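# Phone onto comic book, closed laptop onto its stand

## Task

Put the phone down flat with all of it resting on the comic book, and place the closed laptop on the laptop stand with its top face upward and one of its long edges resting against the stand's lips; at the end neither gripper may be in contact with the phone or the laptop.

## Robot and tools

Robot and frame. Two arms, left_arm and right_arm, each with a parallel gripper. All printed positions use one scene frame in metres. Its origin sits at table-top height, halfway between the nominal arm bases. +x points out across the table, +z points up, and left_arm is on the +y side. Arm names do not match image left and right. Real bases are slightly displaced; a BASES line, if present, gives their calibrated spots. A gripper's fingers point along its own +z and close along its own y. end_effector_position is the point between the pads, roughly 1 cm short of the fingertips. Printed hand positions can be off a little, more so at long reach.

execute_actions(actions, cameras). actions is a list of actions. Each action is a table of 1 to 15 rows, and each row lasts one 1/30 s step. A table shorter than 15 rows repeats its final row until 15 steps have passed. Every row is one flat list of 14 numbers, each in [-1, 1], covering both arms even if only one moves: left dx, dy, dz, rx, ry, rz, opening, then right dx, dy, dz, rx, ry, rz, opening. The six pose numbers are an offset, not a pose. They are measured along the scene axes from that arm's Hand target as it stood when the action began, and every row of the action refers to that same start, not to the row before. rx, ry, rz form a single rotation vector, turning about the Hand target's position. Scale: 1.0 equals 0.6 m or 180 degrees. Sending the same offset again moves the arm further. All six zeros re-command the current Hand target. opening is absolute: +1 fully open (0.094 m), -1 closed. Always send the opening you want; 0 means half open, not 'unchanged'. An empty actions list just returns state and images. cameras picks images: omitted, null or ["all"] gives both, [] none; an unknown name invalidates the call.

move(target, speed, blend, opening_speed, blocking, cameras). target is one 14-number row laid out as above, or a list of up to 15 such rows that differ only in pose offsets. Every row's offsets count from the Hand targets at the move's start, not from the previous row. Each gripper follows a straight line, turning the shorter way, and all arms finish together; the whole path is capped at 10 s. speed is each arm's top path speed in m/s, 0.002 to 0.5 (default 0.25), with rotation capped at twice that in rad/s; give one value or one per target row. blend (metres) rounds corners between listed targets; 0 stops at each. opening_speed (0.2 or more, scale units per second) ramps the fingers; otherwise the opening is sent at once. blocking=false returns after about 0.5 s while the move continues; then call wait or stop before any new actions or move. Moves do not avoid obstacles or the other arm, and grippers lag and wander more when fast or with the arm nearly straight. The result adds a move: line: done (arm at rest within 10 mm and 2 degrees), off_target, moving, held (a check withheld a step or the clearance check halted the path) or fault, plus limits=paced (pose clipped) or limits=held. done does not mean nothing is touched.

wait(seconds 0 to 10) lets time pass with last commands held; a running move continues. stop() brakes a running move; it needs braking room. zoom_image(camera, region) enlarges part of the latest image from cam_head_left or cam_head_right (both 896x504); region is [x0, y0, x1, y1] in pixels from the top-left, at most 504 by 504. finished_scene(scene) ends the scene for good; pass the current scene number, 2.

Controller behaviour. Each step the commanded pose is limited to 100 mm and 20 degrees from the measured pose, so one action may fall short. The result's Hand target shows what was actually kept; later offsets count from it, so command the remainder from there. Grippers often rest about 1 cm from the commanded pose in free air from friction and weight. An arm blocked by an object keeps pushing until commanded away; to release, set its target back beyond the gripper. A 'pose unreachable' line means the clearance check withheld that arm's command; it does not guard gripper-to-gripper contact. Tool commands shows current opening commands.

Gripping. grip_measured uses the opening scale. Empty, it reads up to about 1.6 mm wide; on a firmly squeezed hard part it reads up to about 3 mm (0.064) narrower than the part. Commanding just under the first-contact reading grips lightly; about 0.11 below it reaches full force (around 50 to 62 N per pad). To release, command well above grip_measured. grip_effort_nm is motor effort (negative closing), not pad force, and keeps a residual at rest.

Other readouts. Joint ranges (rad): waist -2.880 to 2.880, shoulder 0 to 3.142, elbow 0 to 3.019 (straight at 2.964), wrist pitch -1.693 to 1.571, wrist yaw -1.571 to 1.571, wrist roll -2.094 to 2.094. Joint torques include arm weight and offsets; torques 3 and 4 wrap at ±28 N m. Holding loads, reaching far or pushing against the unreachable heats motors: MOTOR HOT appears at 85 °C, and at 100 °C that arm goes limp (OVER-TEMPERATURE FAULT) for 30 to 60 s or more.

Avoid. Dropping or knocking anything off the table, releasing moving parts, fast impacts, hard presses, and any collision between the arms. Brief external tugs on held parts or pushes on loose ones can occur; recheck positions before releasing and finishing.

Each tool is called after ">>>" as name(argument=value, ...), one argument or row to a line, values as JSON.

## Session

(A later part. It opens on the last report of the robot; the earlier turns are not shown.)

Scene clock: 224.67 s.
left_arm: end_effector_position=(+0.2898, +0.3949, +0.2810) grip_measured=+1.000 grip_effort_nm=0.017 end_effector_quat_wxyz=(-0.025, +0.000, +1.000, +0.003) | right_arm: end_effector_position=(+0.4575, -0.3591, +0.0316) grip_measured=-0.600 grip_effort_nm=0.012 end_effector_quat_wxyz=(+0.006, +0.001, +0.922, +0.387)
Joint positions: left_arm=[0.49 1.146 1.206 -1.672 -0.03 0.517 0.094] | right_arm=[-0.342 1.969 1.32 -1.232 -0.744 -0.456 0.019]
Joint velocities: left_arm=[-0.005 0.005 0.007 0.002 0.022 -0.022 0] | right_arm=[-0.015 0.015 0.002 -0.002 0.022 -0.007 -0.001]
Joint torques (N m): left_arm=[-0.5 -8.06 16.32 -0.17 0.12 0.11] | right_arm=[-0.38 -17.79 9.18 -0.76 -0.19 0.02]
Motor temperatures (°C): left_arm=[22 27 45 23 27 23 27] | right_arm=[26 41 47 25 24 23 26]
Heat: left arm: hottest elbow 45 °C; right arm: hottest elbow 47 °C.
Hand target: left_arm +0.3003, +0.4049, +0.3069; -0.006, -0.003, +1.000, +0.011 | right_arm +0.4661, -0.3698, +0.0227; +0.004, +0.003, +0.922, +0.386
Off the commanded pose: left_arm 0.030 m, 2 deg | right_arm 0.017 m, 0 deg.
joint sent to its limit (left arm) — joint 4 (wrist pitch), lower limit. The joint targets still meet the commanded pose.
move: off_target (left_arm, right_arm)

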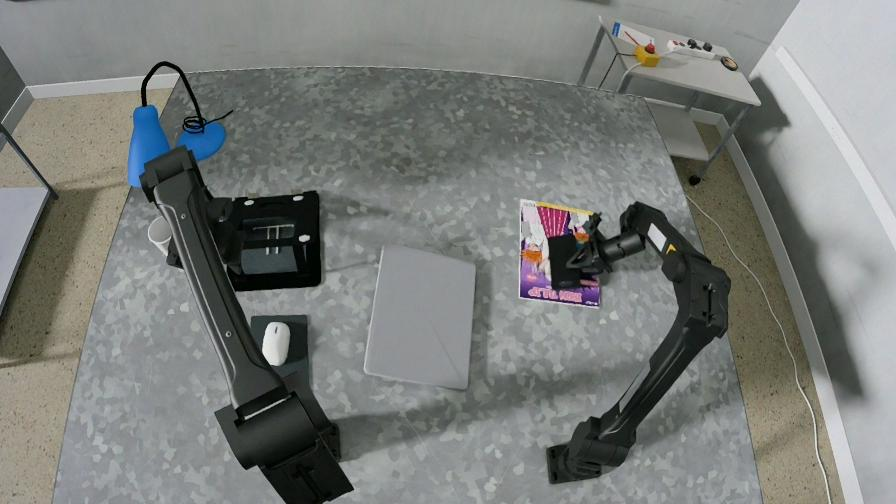

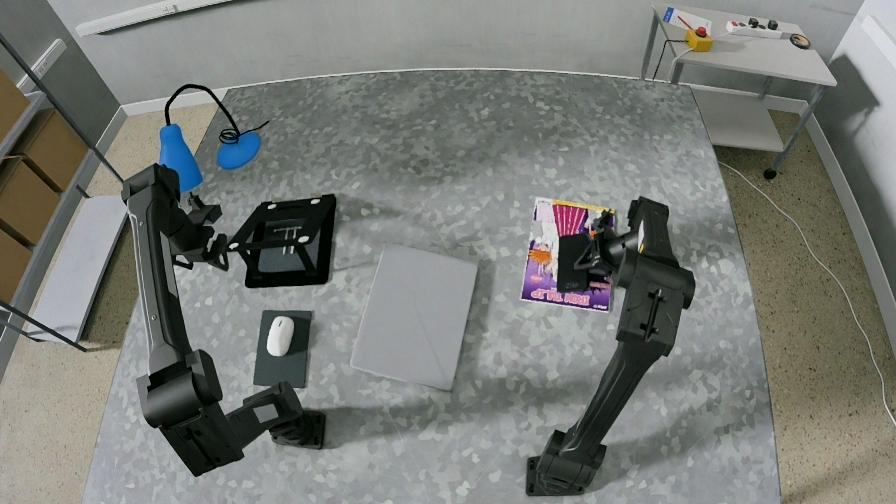

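>>> move(
  target=[0,0,0,0,0,0,1,0.005,-0.04,-0.006,0,0,0,-0.6],
  speed=0.05,
  cameras=["cam_head_left","cam_head_right"],
)

>>> zoom_image(
  camera="cam_head_left",
  region=[515, 190, 655, 310],
)

>>> zoom_image(
  camera="cam_head_right",
  region=[515, 190, 655, 310],
)

Scene clock: 228.87 s.
left_arm: end_effector_position=(+0.2898, +0.3949, +0.2810) grip_measured=+1.000 grip_effort_nm=0.017 end_effector_quat_wxyz=(-0.025, +0.000, +1.000, +0.003) | right_arm: end_effector_position=(+0.4576, -0.3807, +0.0302) grip_measured=-0.600 grip_effort_nm=-0.002 end_effector_quat_wxyz=(+0.004, +0.002, +0.921, +0.389)
Joint positions: left_arm=[0.49 1.146 1.206 -1.672 -0.03 0.517 0.094] | right_arm=[-0.383 1.997 1.358 -1.284 -0.735 -0.509 0.019]
Joint velocities: left_arm=[0.005 -0.005 0.002 -0.002 -0.007 -0.022 0] | right_arm=[-0.005 0.005 0.012 0.002 -0.051 0.022 0]
Joint torques (N m): left_arm=[-0.85 -8.06 16.57 -0.17 0.11 0.1] | right_arm=[-0.44 -17.49 9.72 -0.5 -0.03 -0.02]
Motor temperatures (°C): left_arm=[22 27 45 23 27 23 27] | right_arm=[26 41 47 25 24 23 26]
Heat: left arm: hottest elbow 45 °C; right arm: hottest elbow 47 °C.
Hand target: left_arm +0.3003, +0.4049, +0.3069; -0.006, -0.003, +1.000, +0.011 | right_arm +0.4690, -0.3940, +0.0190; +0.004, +0.004, +0.923, +0.386
Off the commanded pose: left_arm 0.030 m, 2 deg | right_arm 0.021 m, 0 deg.
joint sent to its limit (left arm) — joint 4 (wrist pitch), lower limit. The joint targets still meet the commanded pose.
move: off_target (left_arm, right_arm)

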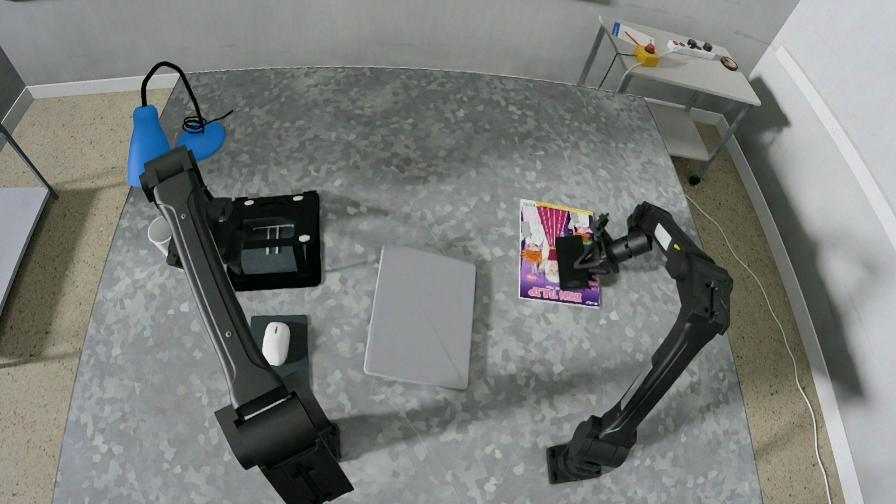

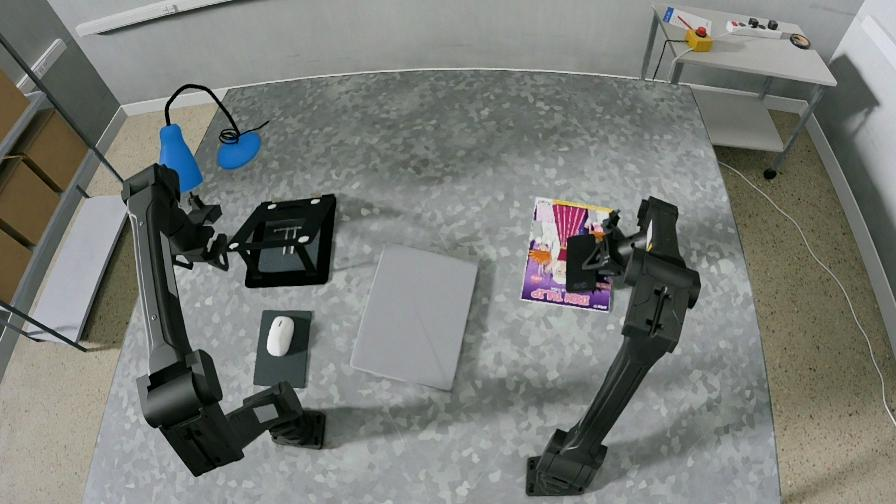

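Scaled by 3.600.

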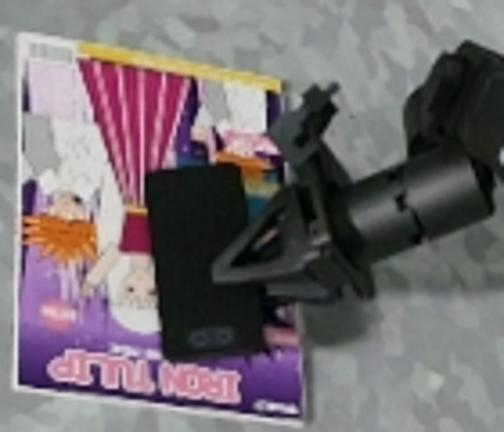

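Scaled by 3.600.

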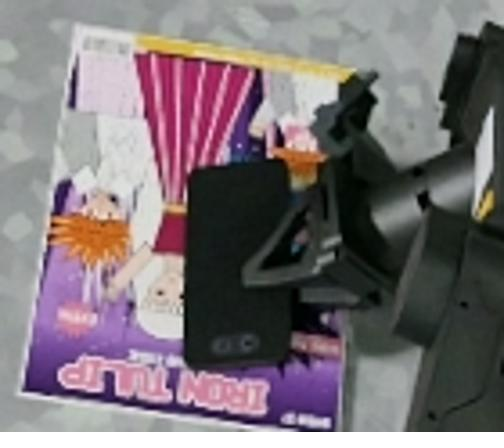

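>>> move(
  target=[0,0,0,0,0,0,1,0.0,0,0.012,0,0,0,-0.25],
  speed=0.03,
  opening_speed=0.5,
  cameras=[],
)

>>> move(
  target=[0,0,0,0,0,0,1,0.0,-0.04,0,0,0,0,-0.25],
  speed=0.1,
  cameras=["cam_head_left","cam_head_right"],
)

>>> zoom_image(
  camera="cam_head_left",
  region=[515, 190, 655, 310],
)

>>> zoom_image(
  camera="cam_head_right",
  region=[515, 190, 655, 310],
)

Scene clock: 235.23 s.
left_arm: end_effector_position=(+0.2898, +0.3949, +0.2810) grip_measured=+1.000 grip_effort_nm=0.022 end_effector_quat_wxyz=(-0.025, +0.000, +1.000, +0.003) | right_arm: end_effector_position=(+0.4560, -0.3821, +0.0291) grip_measured=-0.253 grip_effort_nm=0.076 end_effector_quat_wxyz=(-0.003, +0.005, +0.921, +0.390)
Joint positions: left_arm=[0.49 1.146 1.206 -1.672 -0.03 0.517 0.094] | right_arm=[-0.385 2.004 1.365 -1.299 -0.728 -0.511 0.035]
Joint velocities: left_arm=[-0.015 -0.005 -0.002 -0.002 0.022 0.051 0] | right_arm=[-0.005 0.005 -0.012 -0.002 -0.007 -0.007 -0.001]
Joint torques (N m): left_arm=[-0.5 -7.71 16.38 -0.21 0.08 0.12] | right_arm=[-0.26 -19.08 9.61 -0.59 -0.24 0.02]
Motor temperatures (°C): left_arm=[22 27 46 23 27 23 27] | right_arm=[26 40 46 25 24 23 26]
Heat: left arm: hottest elbow 46 °C; right arm: hottest elbow 46 °C.
Hand target: left_arm +0.3003, +0.4049, +0.3069; -0.006, -0.003, +1.000, +0.011 | right_arm +0.4692, -0.3939, +0.0262; +0.004, +0.004, +0.923, +0.386
Off the commanded pose: left_arm 0.030 m, 2 deg | right_arm 0.018 m, 1 deg.
joint sent to its limit (left arm) — joint 4 (wrist pitch), lower limit. The joint targets still meet the commanded pose.
move: off_target (left_arm, right_arm)
No camera images: "cameras" was empty.

Scene clock: 236.33 s.
left_arm: end_effector_position=(+0.2898, +0.3949, +0.2810) grip_measured=+1.000 grip_effort_nm=0.017 end_effector_quat_wxyz=(-0.025, +0.000, +1.000, +0.003) | right_arm: end_effector_position=(+0.4578, -0.4087, +0.0333) grip_measured=-0.251 grip_effort_nm=0.061 end_effector_quat_wxyz=(+0.004, +0.004, +0.923, +0.386)
Joint positions: left_arm=[0.49 1.146 1.206 -1.672 -0.03 0.517 0.094] | right_arm=[-0.43 2.019 1.405 -1.34 -0.712 -0.56 0.035]
Joint velocities: left_arm=[-0.015 -0.005 -0.007 -0.012 -0.081 -0.022 0] | right_arm=[-0.015 -0.005 0.002 -0.007 -0.066 -0.007 0]
Joint torques (N m): left_arm=[0.03 -8.23 16.55 -0.27 0.07 0.07] | right_arm=[0.09 -18.61 9.85 -0.76 -0.3 0.02]
Motor temperatures (°C): left_arm=[22 27 46 23 27 23 27] | right_arm=[26 41 47 25 24 23 26]
Heat: left arm: hottest elbow 46 °C; right arm: hottest elbow 47 °C.
Hand target: left_arm +0.3003, +0.4049, +0.3069; -0.006, -0.003, +1.000, +0.011 | right_arm +0.4692, -0.4178, +0.0263; +0.004, +0.004, +0.923, +0.386
Off the commanded pose: left_arm 0.030 m, 2 deg | right_arm 0.016 m, 0 deg.
joint sent to its limit (left arm) — joint 4 (wrist pitch), lower limit. The joint targets still meet the commanded pose.
move: off_target (left_arm, right_arm)

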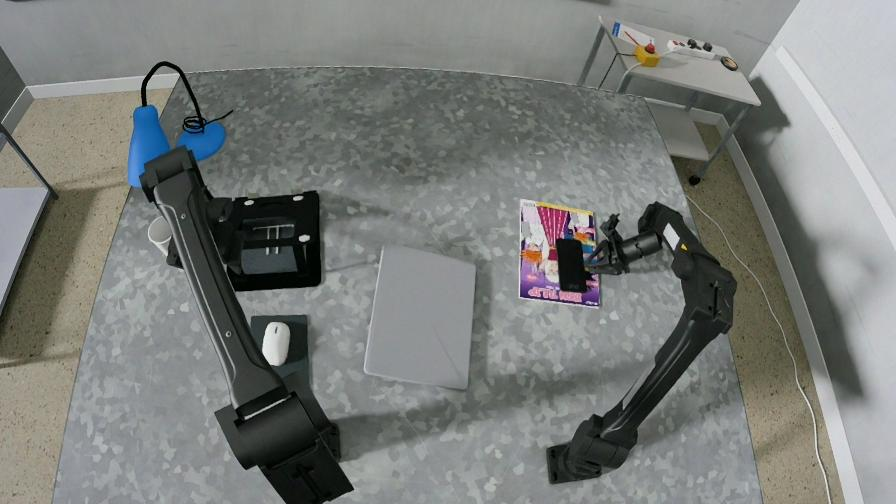

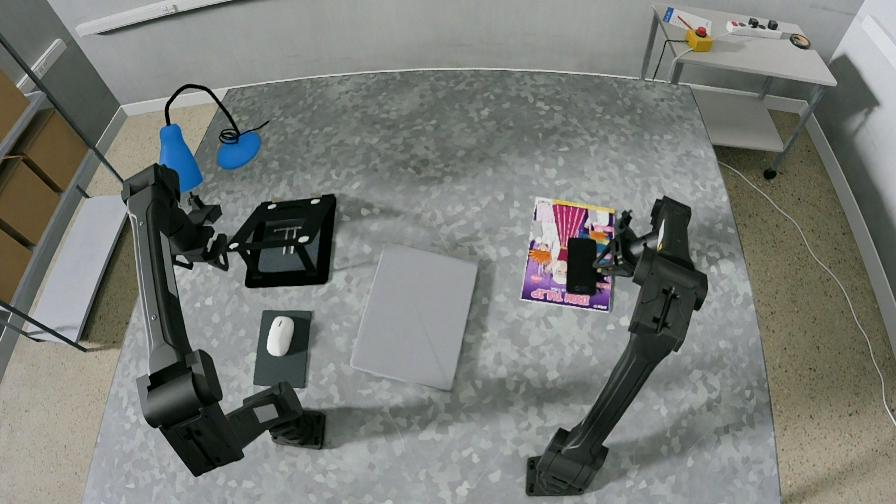

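Scaled by 3.600.

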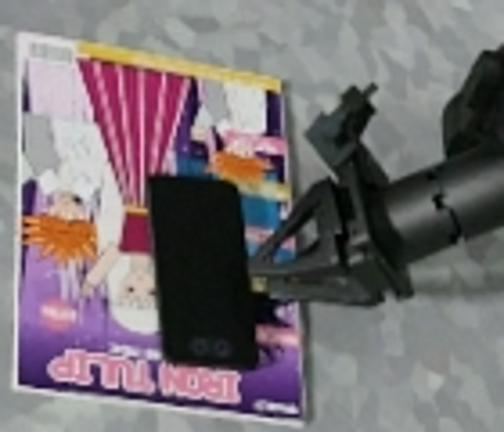

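Scaled by 3.600.

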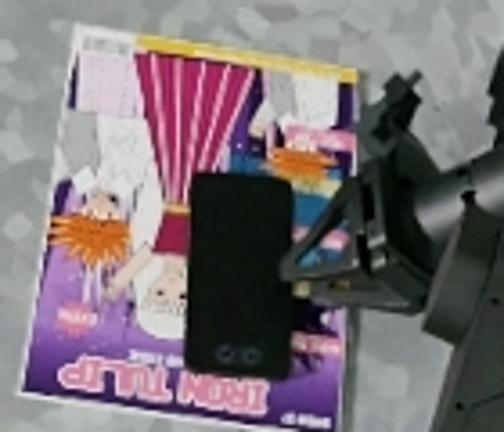

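>>> move(
  target=[
    [0,0,0,0,0,0,1,0.0,-0.05,0,0,0,0,-0.25],
    [0,0,0,0,0,0,1,0.0,-0.1,0.2,0,0,0,-0.25],
  ],
  speed=0.12,
  cameras=["cam_head_left","cam_head_right"],
)

>>> zoom_image(
  camera="cam_head_left",
  region=[515, 190, 615, 310],
)

>>> zoom_image(
  camera="cam_head_right",
  region=[335, 225, 495, 400],
)

>>> zoom_image(
  camera="cam_head_left",
  region=[350, 225, 510, 400],
)

Scene clock: 242.00 s.
left_arm: end_effector_position=(+0.2898, +0.3949, +0.2810) grip_measured=+1.000 grip_effort_nm=0.022 end_effector_quat_wxyz=(-0.025, +0.000, +1.000, +0.003) | right_arm: end_effector_position=(+0.4622, -0.4649, +0.1301) grip_measured=-0.251 grip_effort_nm=0.056 end_effector_quat_wxyz=(+0.000, +0.011, +0.922, +0.387)
Joint positions: left_arm=[0.49 1.146 1.206 -1.672 -0.03 0.518 0.094] | right_arm=[-0.518 1.984 1.629 -1.67 -0.676 -0.652 0.035]
Joint velocities: left_arm=[-0.005 -0.005 0.007 0.002 0.037 -0.037 0] | right_arm=[0.005 -0.005 -0.007 -0.012 -0.007 0.007 0]
Joint torques (N m): left_arm=[-0.03 -8.29 16.44 -0.17 0.1 0.12] | right_arm=[-0.15 -22.71 10.77 -1.01 -0.32 0.11]
Motor temperatures (°C): left_arm=[22 27 46 23 27 23 27] | right_arm=[26 40 47 25 24 23 26]
Heat: left arm: hottest elbow 46 °C; right arm: hottest elbow 47 °C.
Hand target: left_arm +0.3003, +0.4049, +0.3069; -0.006, -0.002, +1.000, +0.011 | right_arm +0.4719, -0.4775, +0.1466; +0.005, +0.004, +0.923, +0.385
Off the commanded pose: left_arm 0.030 m, 2 deg | right_arm 0.022 m, 1 deg.
joint sent to its limit (left arm) — joint 4 (wrist pitch), lower limit. The joint targets still meet the commanded pose.
joint sent to its limit (right arm) — joint 4 (wrist pitch), lower limit. The joint targets still meet the commanded pose.
move: off_target (left_arm, right_arm)

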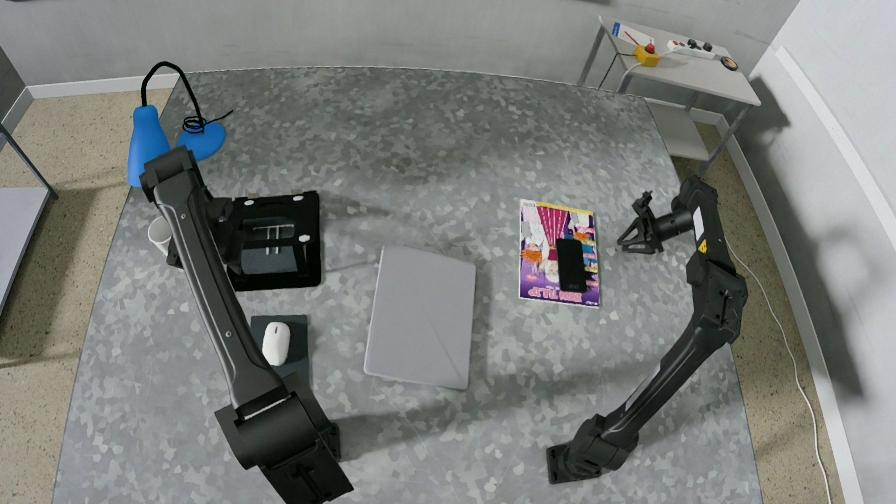

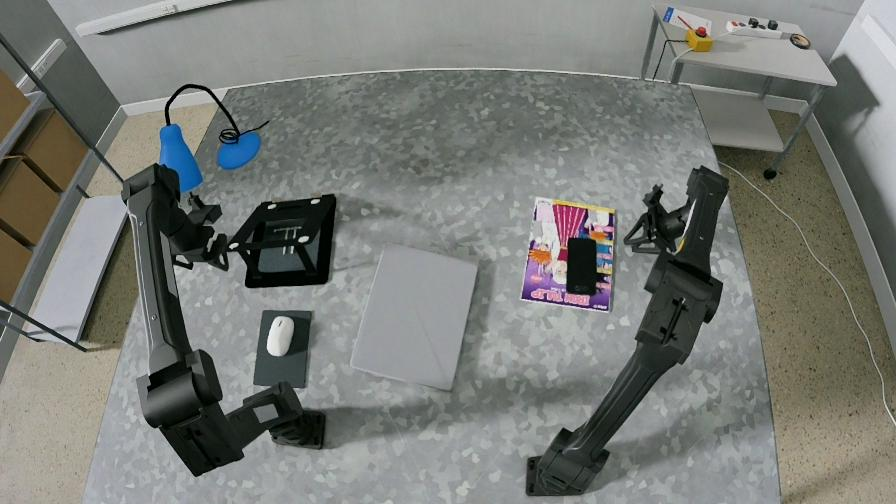

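Scaled by 4.200.

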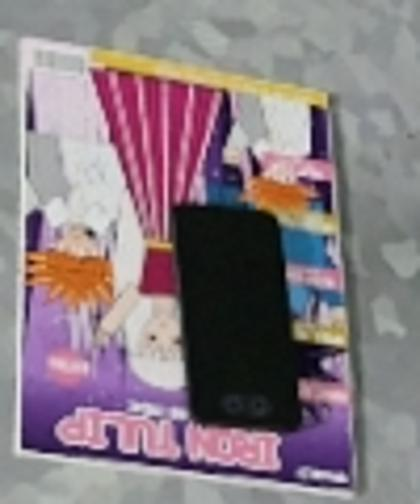

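Scaled by 2.880.

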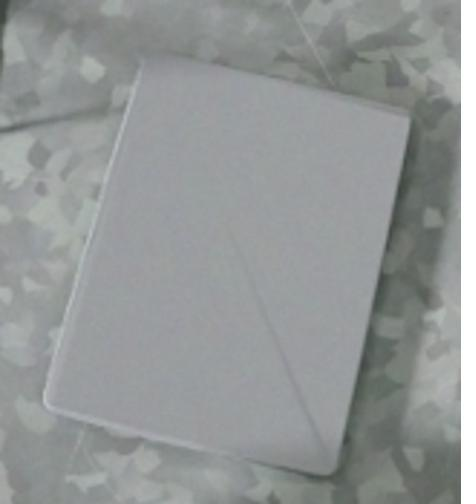

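Scaled by 2.880.

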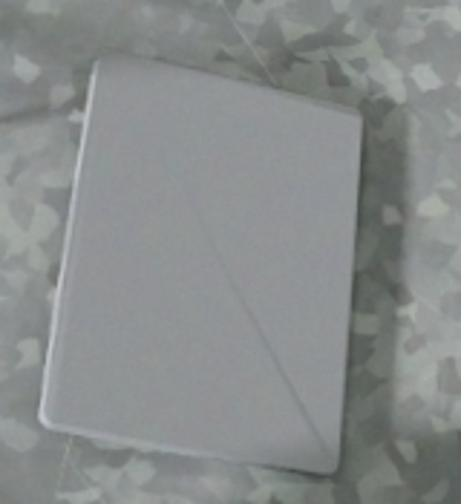

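>>> move(
  target=[0.233,-0.2,0,0,0,-0.5,-1,-0.45,0.4,0.03,-0.199,-0.194,0.473,-1],
  speed=0.25,
)

Scene clock: 311.90 s.
left_arm: end_effector_position=(+0.4184, +0.2856, +0.2860) grip_measured=-0.987 grip_effort_nm=-0.696 end_effector_quat_wxyz=(-0.016, +0.697, +0.716, -0.010) | right_arm: end_effector_position=(+0.2058, -0.2347, +0.1725) grip_measured=-0.992 grip_effort_nm=-0.432 end_effector_quat_wxyz=(+0.006, +0.708, -0.706, -0.011)
Joint positions: left_arm=[0.078 1.377 1.42 -1.65 -0.012 1.651 0.001] | right_arm=[0.305 1.004 0.824 -1.412 -0.013 -1.263 0]
Joint velocities: left_arm=[-0.015 0.005 -0.007 -0.027 -0.022 -0.022 0] | right_arm=[-0.024 -0.024 0.007 -0.007 -0.037 0.022 0.001]
Joint torques (N m): left_arm=[-2.2 -10.75 16.5 0.5 0.18 0.14] | right_arm=[1.38 -7.18 7.3 0.35 0.04 0.24]
Motor temperatures (°C): left_arm=[22 27 49 23 27 23 27] | right_arm=[26 44 48 25 24 23 25]
Heat: left arm: hottest elbow 49 °C; right arm: hottest elbow 48 °C.
Hand target: left_arm +0.4394, +0.2825, +0.3079; +0.005, +0.705, +0.709, +0.014 | right_arm +0.2017, -0.2334, +0.1688; +0.006, +0.709, -0.705, -0.009
Off the commanded pose: left_arm 0.030 m, 4 deg | right_arm 0.009 m, 1 deg.
move: off_target (left_arm)

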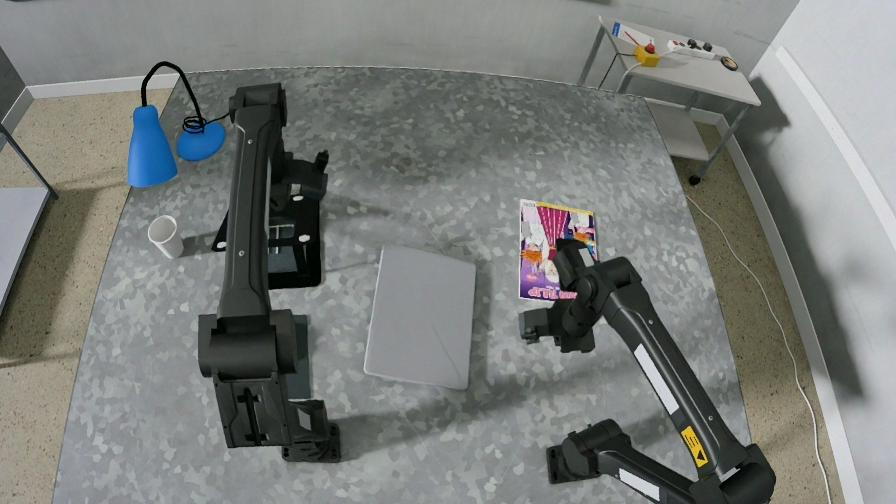

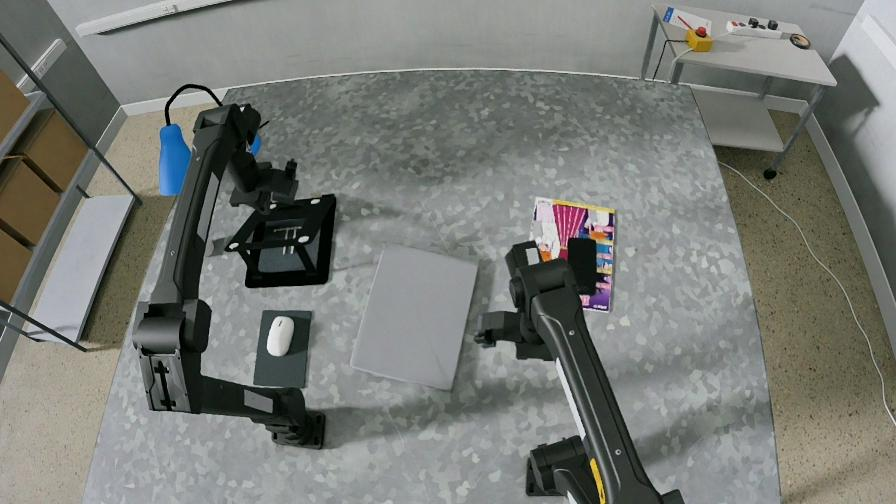

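>>> execute_actions(
  actions=[],
)

Scene clock: 320.73 s.
left_arm: end_effector_position=(+0.4184, +0.2856, +0.2860) grip_measured=-0.987 grip_effort_nm=-0.696 end_effector_quat_wxyz=(-0.016, +0.698, +0.716, -0.010) | right_arm: end_effector_position=(+0.2058, -0.2347, +0.1725) grip_measured=-0.992 grip_effort_nm=-0.437 end_effector_quat_wxyz=(+0.006, +0.708, -0.706, -0.011)
Joint positions: left_arm=[0.078 1.377 1.42 -1.65 -0.012 1.651 0.001] | right_arm=[0.305 1.004 0.824 -1.412 -0.013 -1.263 0]
Joint velocities: left_arm=[0.005 0.005 -0.002 0.012 -0.007 0.007 0] | right_arm=[0.005 0.005 -0.002 0.002 -0.022 -0.051 0]
Joint torques (N m): left_arm=[-2.67 -11.4 16.35 0.53 0.13 0.11] | right_arm=[1.32 -7.18 7.42 0.35 0.03 0.22]
Motor temperatures (°C): left_arm=[22 27 48 23 27 23 27] | right_arm=[26 42 48 25 24 23 25]
Heat: left arm: hottest elbow 48 °C; right arm: hottest elbow 48 °C.
Hand target: left_arm +0.4394, +0.2825, +0.3079; +0.005, +0.705, +0.709, +0.014 | right_arm +0.2017, -0.2333, +0.1688; +0.006, +0.709, -0.705, -0.009
Tool commands: left_gripper/opening=-1.0 right_gripper/opening=-1.0
Off the commanded pose: left_arm 0.030 m, 4 deg | right_arm 0.009 m, 1 deg.

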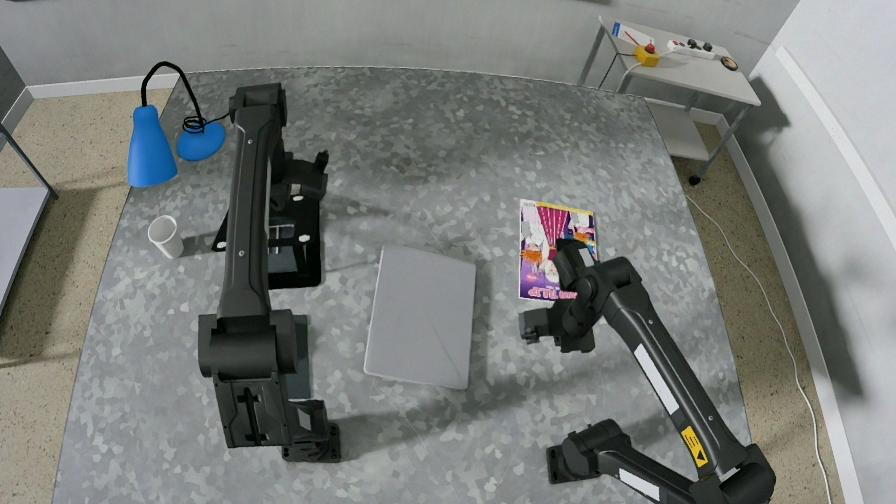

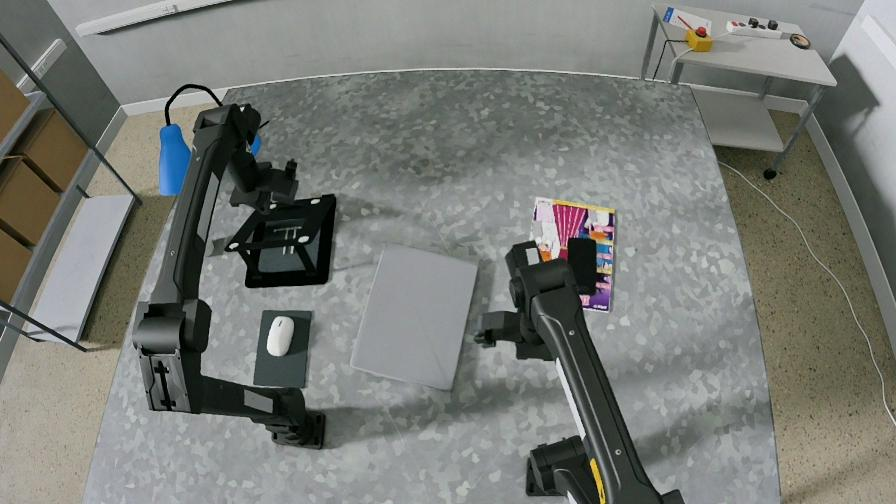

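>>> move(
  target=[0,0,0,0,0,0,-1,-0.203,0.289,-0.06,0,0,-0.5,-1],
)

Scene clock: 372.07 s.
left_arm: end_effector_position=(+0.4184, +0.2856, +0.2860) grip_measured=-0.987 grip_effort_nm=-0.701 end_effector_quat_wxyz=(-0.016, +0.698, +0.716, -0.010) | right_arm: end_effector_position=(+0.0785, -0.0672, +0.1298) grip_measured=-0.992 grip_effort_nm=-0.437 end_effector_quat_wxyz=(-0.004, -0.001, +1.000, +0.005)
Joint positions: left_arm=[0.078 1.377 1.42 -1.65 -0.012 1.651 0.001] | right_arm=[1.147 1.079 0.757 -1.243 -0.012 1.15 0]
Joint velocities: left_arm=[-0.005 -0.015 0.002 -0.012 -0.051 0.066 0] | right_arm=[0.005 -0.005 0.007 -0.002 -0.037 -0.022 0]
Joint torques (N m): left_arm=[-2.43 -11.05 16.29 0.51 0.17 0.11] | right_arm=[1.38 -5.6 9.31 0.49 0.16 0.25]
Motor temperatures (°C): left_arm=[22 28 48 23 27 23 27] | right_arm=[26 38 48 25 24 23 25]
Heat: left arm: hottest elbow 48 °C; right arm: hottest elbow 48 °C.
Hand target: left_arm +0.4394, +0.2825, +0.3079; +0.006, +0.705, +0.709, +0.013 | right_arm +0.0789, -0.0587, +0.1299; -0.002, -0.003, +1.000, +0.007
Off the commanded pose: left_arm 0.030 m, 4 deg | right_arm 0.008 m, 1 deg.
move: off_target (left_arm)

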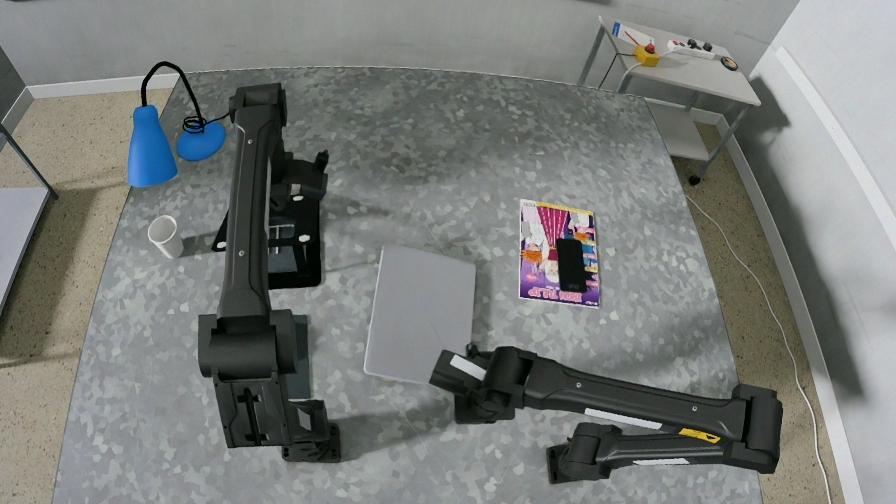

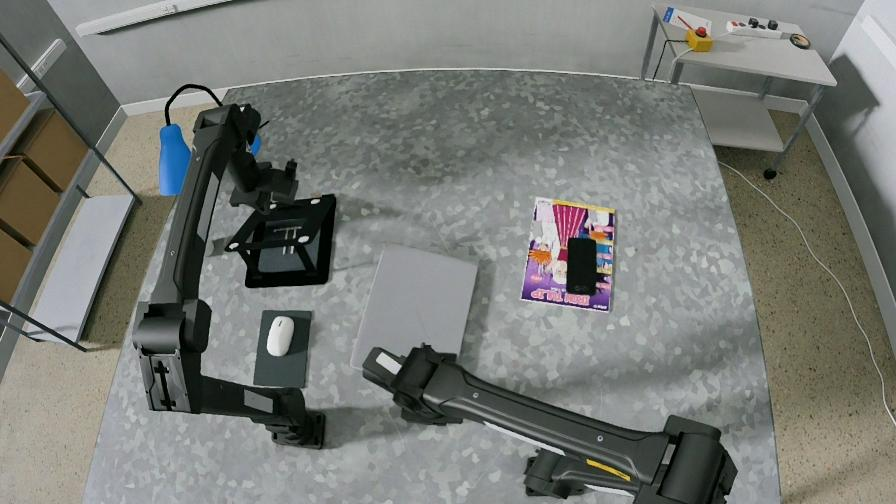

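>>> move(
  target=[0,0,0,0,0,0,-1,0,0.013,-0.19,0,0,0,-1],
  speed=0.12,
)

>>> zoom_image(
  camera="cam_head_left",
  region=[360, 300, 560, 440],
)

>>> zoom_image(
  camera="cam_head_right",
  region=[320, 300, 520, 440],
)

Scene clock: 376.57 s.
left_arm: end_effector_position=(+0.4184, +0.2856, +0.2860) grip_measured=-0.987 grip_effort_nm=-0.696 end_effector_quat_wxyz=(-0.016, +0.698, +0.716, -0.010) | right_arm: end_effector_position=(+0.0848, -0.0498, +0.0252) grip_measured=-0.992 grip_effort_nm=-0.437 end_effector_quat_wxyz=(+0.001, -0.001, +1.000, +0.017)
Joint positions: left_arm=[0.078 1.377 1.42 -1.65 -0.012 1.651 0.001] | right_arm=[1.152 1.29 0.603 -0.851 -0.012 1.156 0]
Joint velocities: left_arm=[-0.015 0.005 0.002 -0.002 -0.051 -0.007 -0.001] | right_arm=[-0.005 0.005 -0.017 0.017 -0.037 0.007 0]
Joint torques (N m): left_arm=[-2.26 -11.63 16.49 0.28 0.13 0.15] | right_arm=[1.49 -7.18 5.98 0.69 0.16 0.2]
Motor temperatures (°C): left_arm=[22 28 48 23 27 23 27] | right_arm=[26 37 48 25 24 23 25]
Heat: left arm: hottest elbow 48 °C; right arm: hottest elbow 48 °C.
Hand target: left_arm +0.4394, +0.2825, +0.3079; +0.006, +0.705, +0.709, +0.013 | right_arm +0.0798, -0.0528, +0.0158; -0.002, -0.003, +1.000, +0.007
Off the commanded pose: left_arm 0.030 m, 4 deg | right_arm 0.011 m, 1 deg.
move: off_target (left_arm, right_arm)

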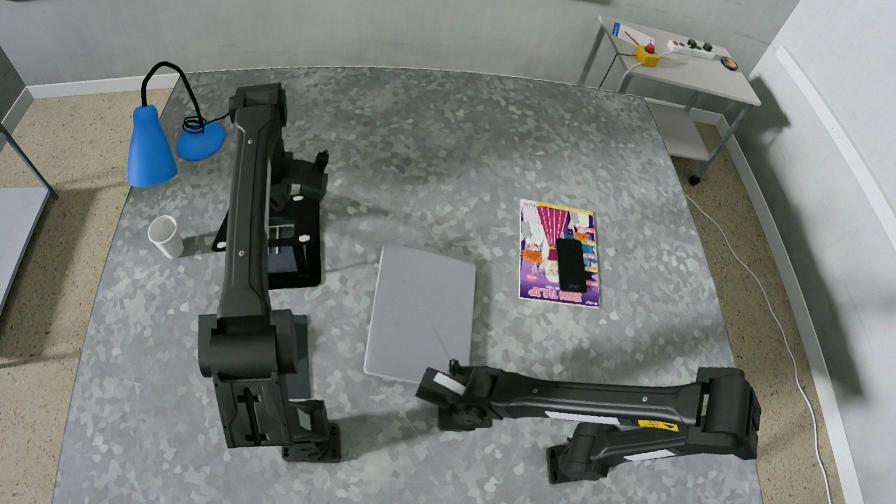

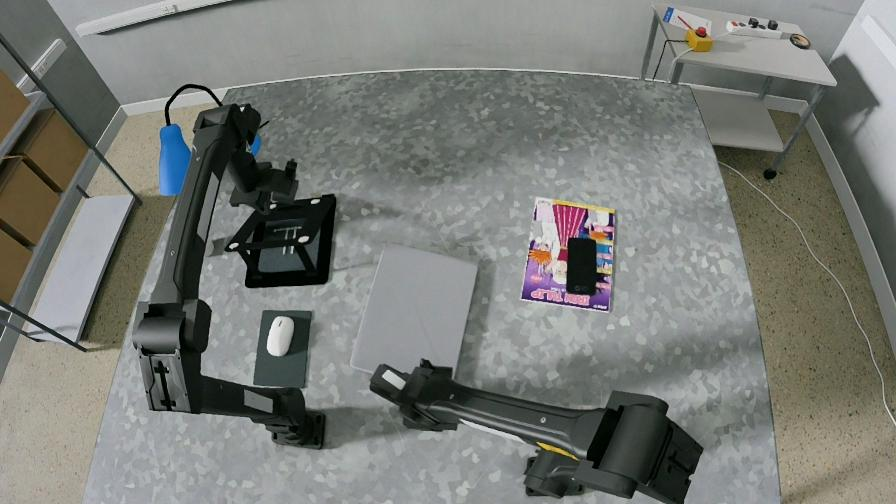

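Scaled by 2.520.

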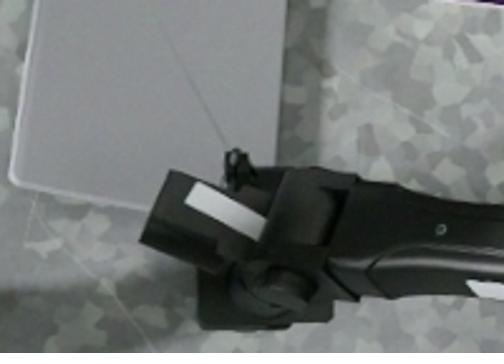

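Scaled by 2.520.

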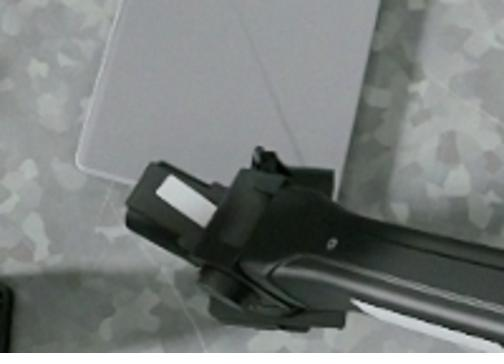

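>>> move(
  target=[0,0,0,0,0,0,-1,0.18,0,-0.005,0,0,0,-1],
  speed=0.08,
)

Scene clock: 380.53 s.
left_arm: end_effector_position=(+0.4184, +0.2856, +0.2860) grip_measured=-0.987 grip_effort_nm=-0.701 end_effector_quat_wxyz=(-0.016, +0.698, +0.716, -0.010) | right_arm: end_effector_position=(+0.1589, -0.0724, +0.0107) grip_measured=-0.992 grip_effort_nm=-0.437 end_effector_quat_wxyz=(-0.020, -0.011, +1.000, -0.003)
Joint positions: left_arm=[0.078 1.377 1.42 -1.65 -0.012 1.651 0.001] | right_arm=[0.887 1.415 0.671 -0.856 -0.027 0.87 0]
Joint velocities: left_arm=[-0.024 0.005 -0.022 -0.002 0.007 -0.007 0] | right_arm=[-0.005 -0.015 -0.012 -0.002 0.007 -0.007 0]
Joint torques (N m): left_arm=[-2.32 -10.99 16.55 0.44 0.18 0.17] | right_arm=[-1.32 -7.18 10.77 0.81 0.59 0.02]
Motor temperatures (°C): left_arm=[22 28 48 23 27 23 27] | right_arm=[26 37 47 25 24 23 25]
Heat: left arm: hottest elbow 48 °C; right arm: hottest elbow 47 °C.
Hand target: left_arm +0.4394, +0.2825, +0.3079; +0.006, +0.705, +0.709, +0.013 | right_arm +0.1886, -0.0537, +0.0136; -0.001, -0.003, +1.000, +0.008
Off the commanded pose: left_arm 0.030 m, 4 deg | right_arm 0.035 m, 2 deg.
move: off_target (left_arm, right_arm)

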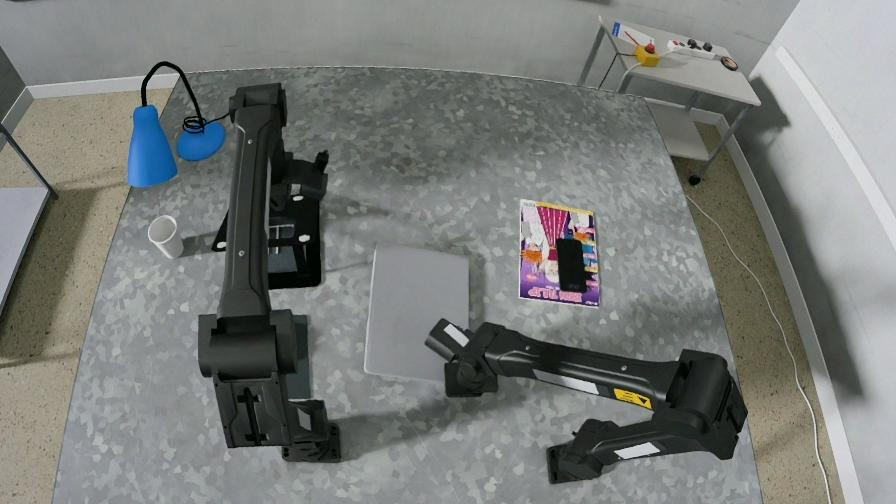

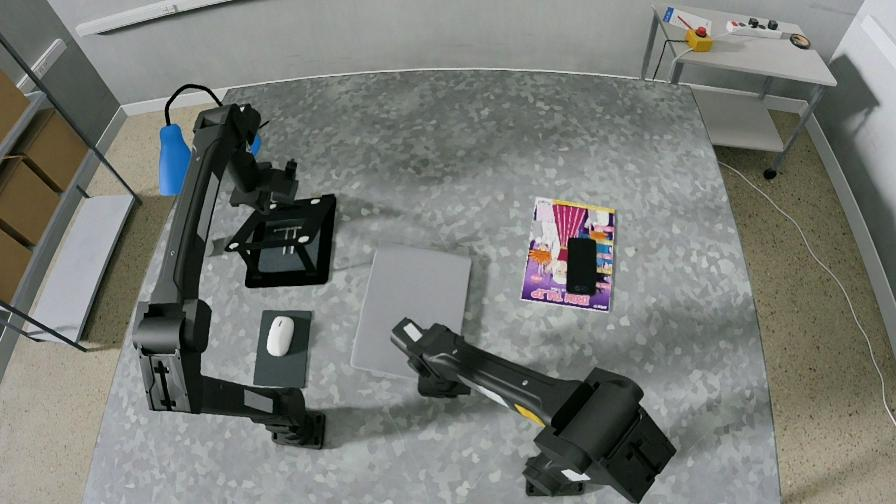

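>>> move(
  target=[0,0,0,0,0,0,-1,0.12,0.02,0.018,0,0,0,-1],
  speed=0.08,
)

>>> zoom_image(
  camera="cam_head_left",
  region=[340, 230, 540, 430],
)

Scene clock: 383.93 s.
left_arm: end_effector_position=(+0.4184, +0.2856, +0.2860) grip_measured=-0.987 grip_effort_nm=-0.696 end_effector_quat_wxyz=(-0.016, +0.698, +0.716, -0.010) | right_arm: end_effector_position=(+0.2276, -0.0663, +0.0147) grip_measured=-0.992 grip_effort_nm=-0.432 end_effector_quat_wxyz=(-0.024, -0.004, +1.000, -0.012)
Joint positions: left_arm=[0.078 1.377 1.42 -1.65 -0.012 1.651 0.001] | right_arm=[0.752 1.543 0.826 -0.905 -0.015 0.749 0]
Joint velocities: left_arm=[-0.005 -0.005 -0.017 -0.007 -0.051 -0.022 -0.001] | right_arm=[-0.005 -0.015 -0.012 -0.007 0.051 -0.051 0]
Joint torques (N m): left_arm=[-2.49 -11.4 16.73 0.18 0.11 0.08] | right_arm=[-0.38 -10.87 12.07 0.59 0.16 0.03]
Motor temperatures (°C): left_arm=[22 28 48 23 27 23 27] | right_arm=[26 37 48 25 24 23 25]
Heat: left arm: hottest elbow 48 °C; right arm: hottest elbow 48 °C.
Hand target: left_arm +0.4394, +0.2825, +0.3079; +0.006, +0.705, +0.709, +0.013 | right_arm +0.2611, -0.0424, +0.0243; +0.000, -0.003, +1.000, +0.009
Off the commanded pose: left_arm 0.030 m, 4 deg | right_arm 0.042 m, 3 deg.
move: off_target (left_arm, right_arm)

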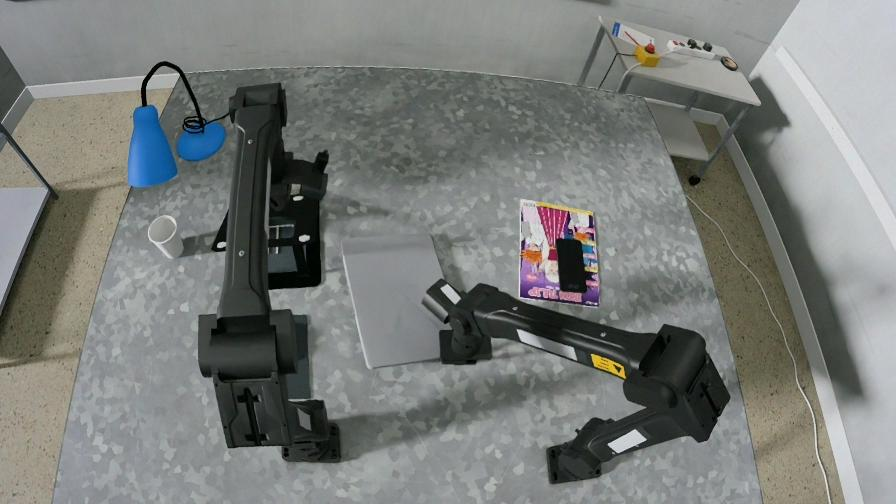

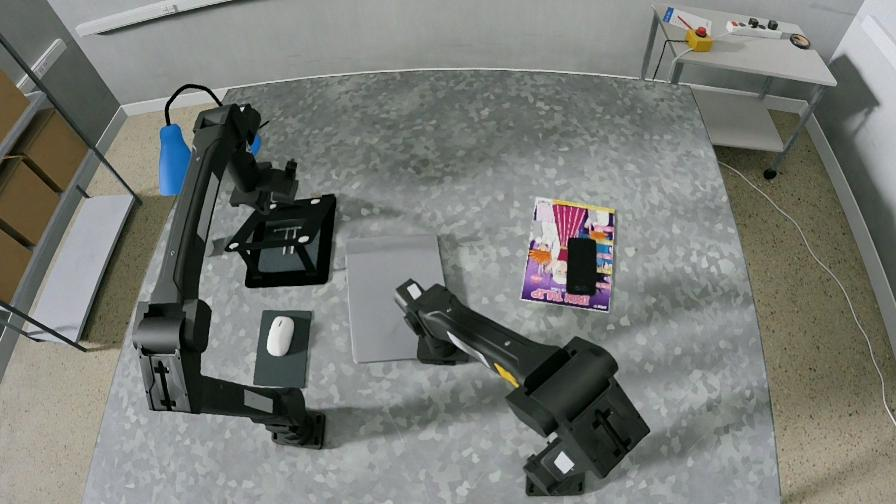

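Scaled by 2.520.

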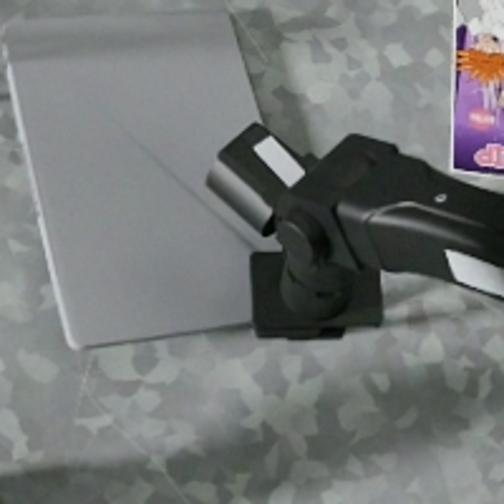

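>>> move(
  target=[
    [-0.432,-0.02,-0.25,0,0,0,-1,-0.13,-0.03,0.0,0,0,0,-1],
    [-0.432,-0.02,-0.40,0,0,0,-1,-0.16,-0.25,0.2,0,0,0,-1],
  ],
  speed=0.2,
)

>>> zoom_image(
  camera="cam_head_left",
  region=[300, 230, 500, 430],
)

Scene clock: 393.73 s.
left_arm: end_effector_position=(+0.1787, +0.2705, +0.0741) grip_measured=-0.987 grip_effort_nm=-0.696 end_effector_quat_wxyz=(+0.006, +0.707, +0.707, +0.018) | right_arm: end_effector_position=(+0.1589, -0.1892, +0.1378) grip_measured=-0.992 grip_effort_nm=-0.437 end_effector_quat_wxyz=(-0.006, -0.005, +1.000, +0.004)
Joint positions: left_arm=[0.151 0.687 0.413 -1.26 -0.01 1.75 0.001] | right_arm=[0.565 0.945 0.697 -1.329 -0.013 0.56 0]
Joint velocities: left_arm=[-0.005 0.005 0.002 -0.017 -0.007 -0.095 0] | right_arm=[-0.005 -0.015 -0.007 0.002 0.081 -0.037 0]
Joint torques (N m): left_arm=[-0.32 -0.32 9.07 0.72 0.15 0.11] | right_arm=[-0.38 -5.89 9.91 -0.21 0 0.08]
Motor temperatures (°C): left_arm=[22 28 47 23 27 23 27] | right_arm=[26 37 48 25 24 23 25]
Heat: left arm: hottest elbow 47 °C; right arm: hottest elbow 48 °C.
Hand target: left_arm +0.1776, +0.2718, +0.0694; +0.005, +0.705, +0.709, +0.013 | right_arm +0.1638, -0.1893, +0.1468; +0.001, -0.003, +1.000, +0.009
Off the commanded pose: left_arm 0.006 m, 1 deg | right_arm 0.010 m, 1 deg.
move: done

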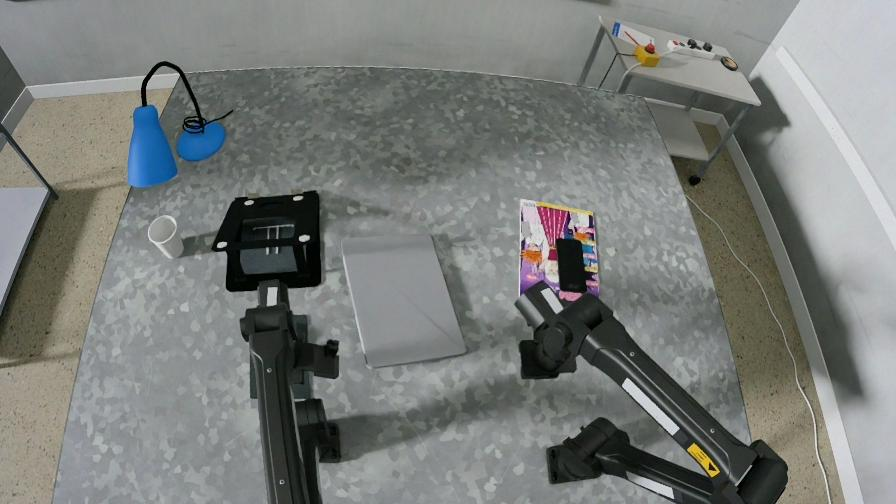

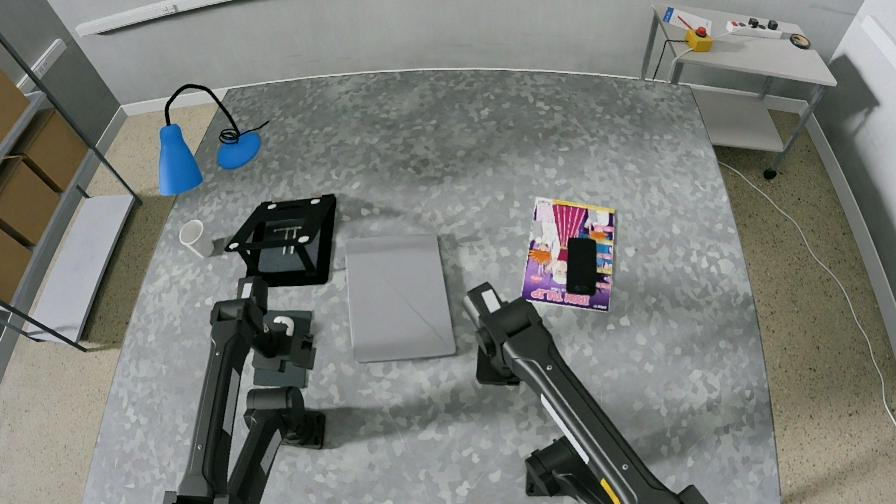

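Scaled by 2.520.

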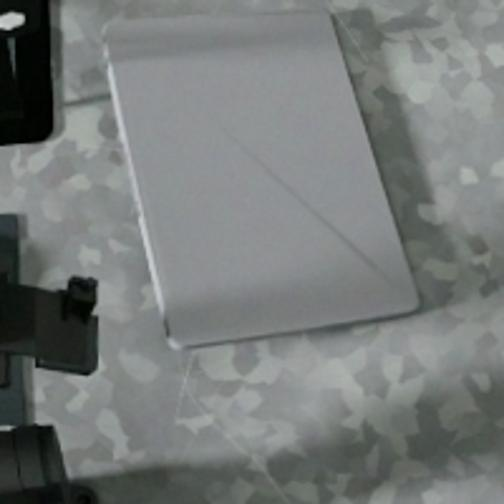

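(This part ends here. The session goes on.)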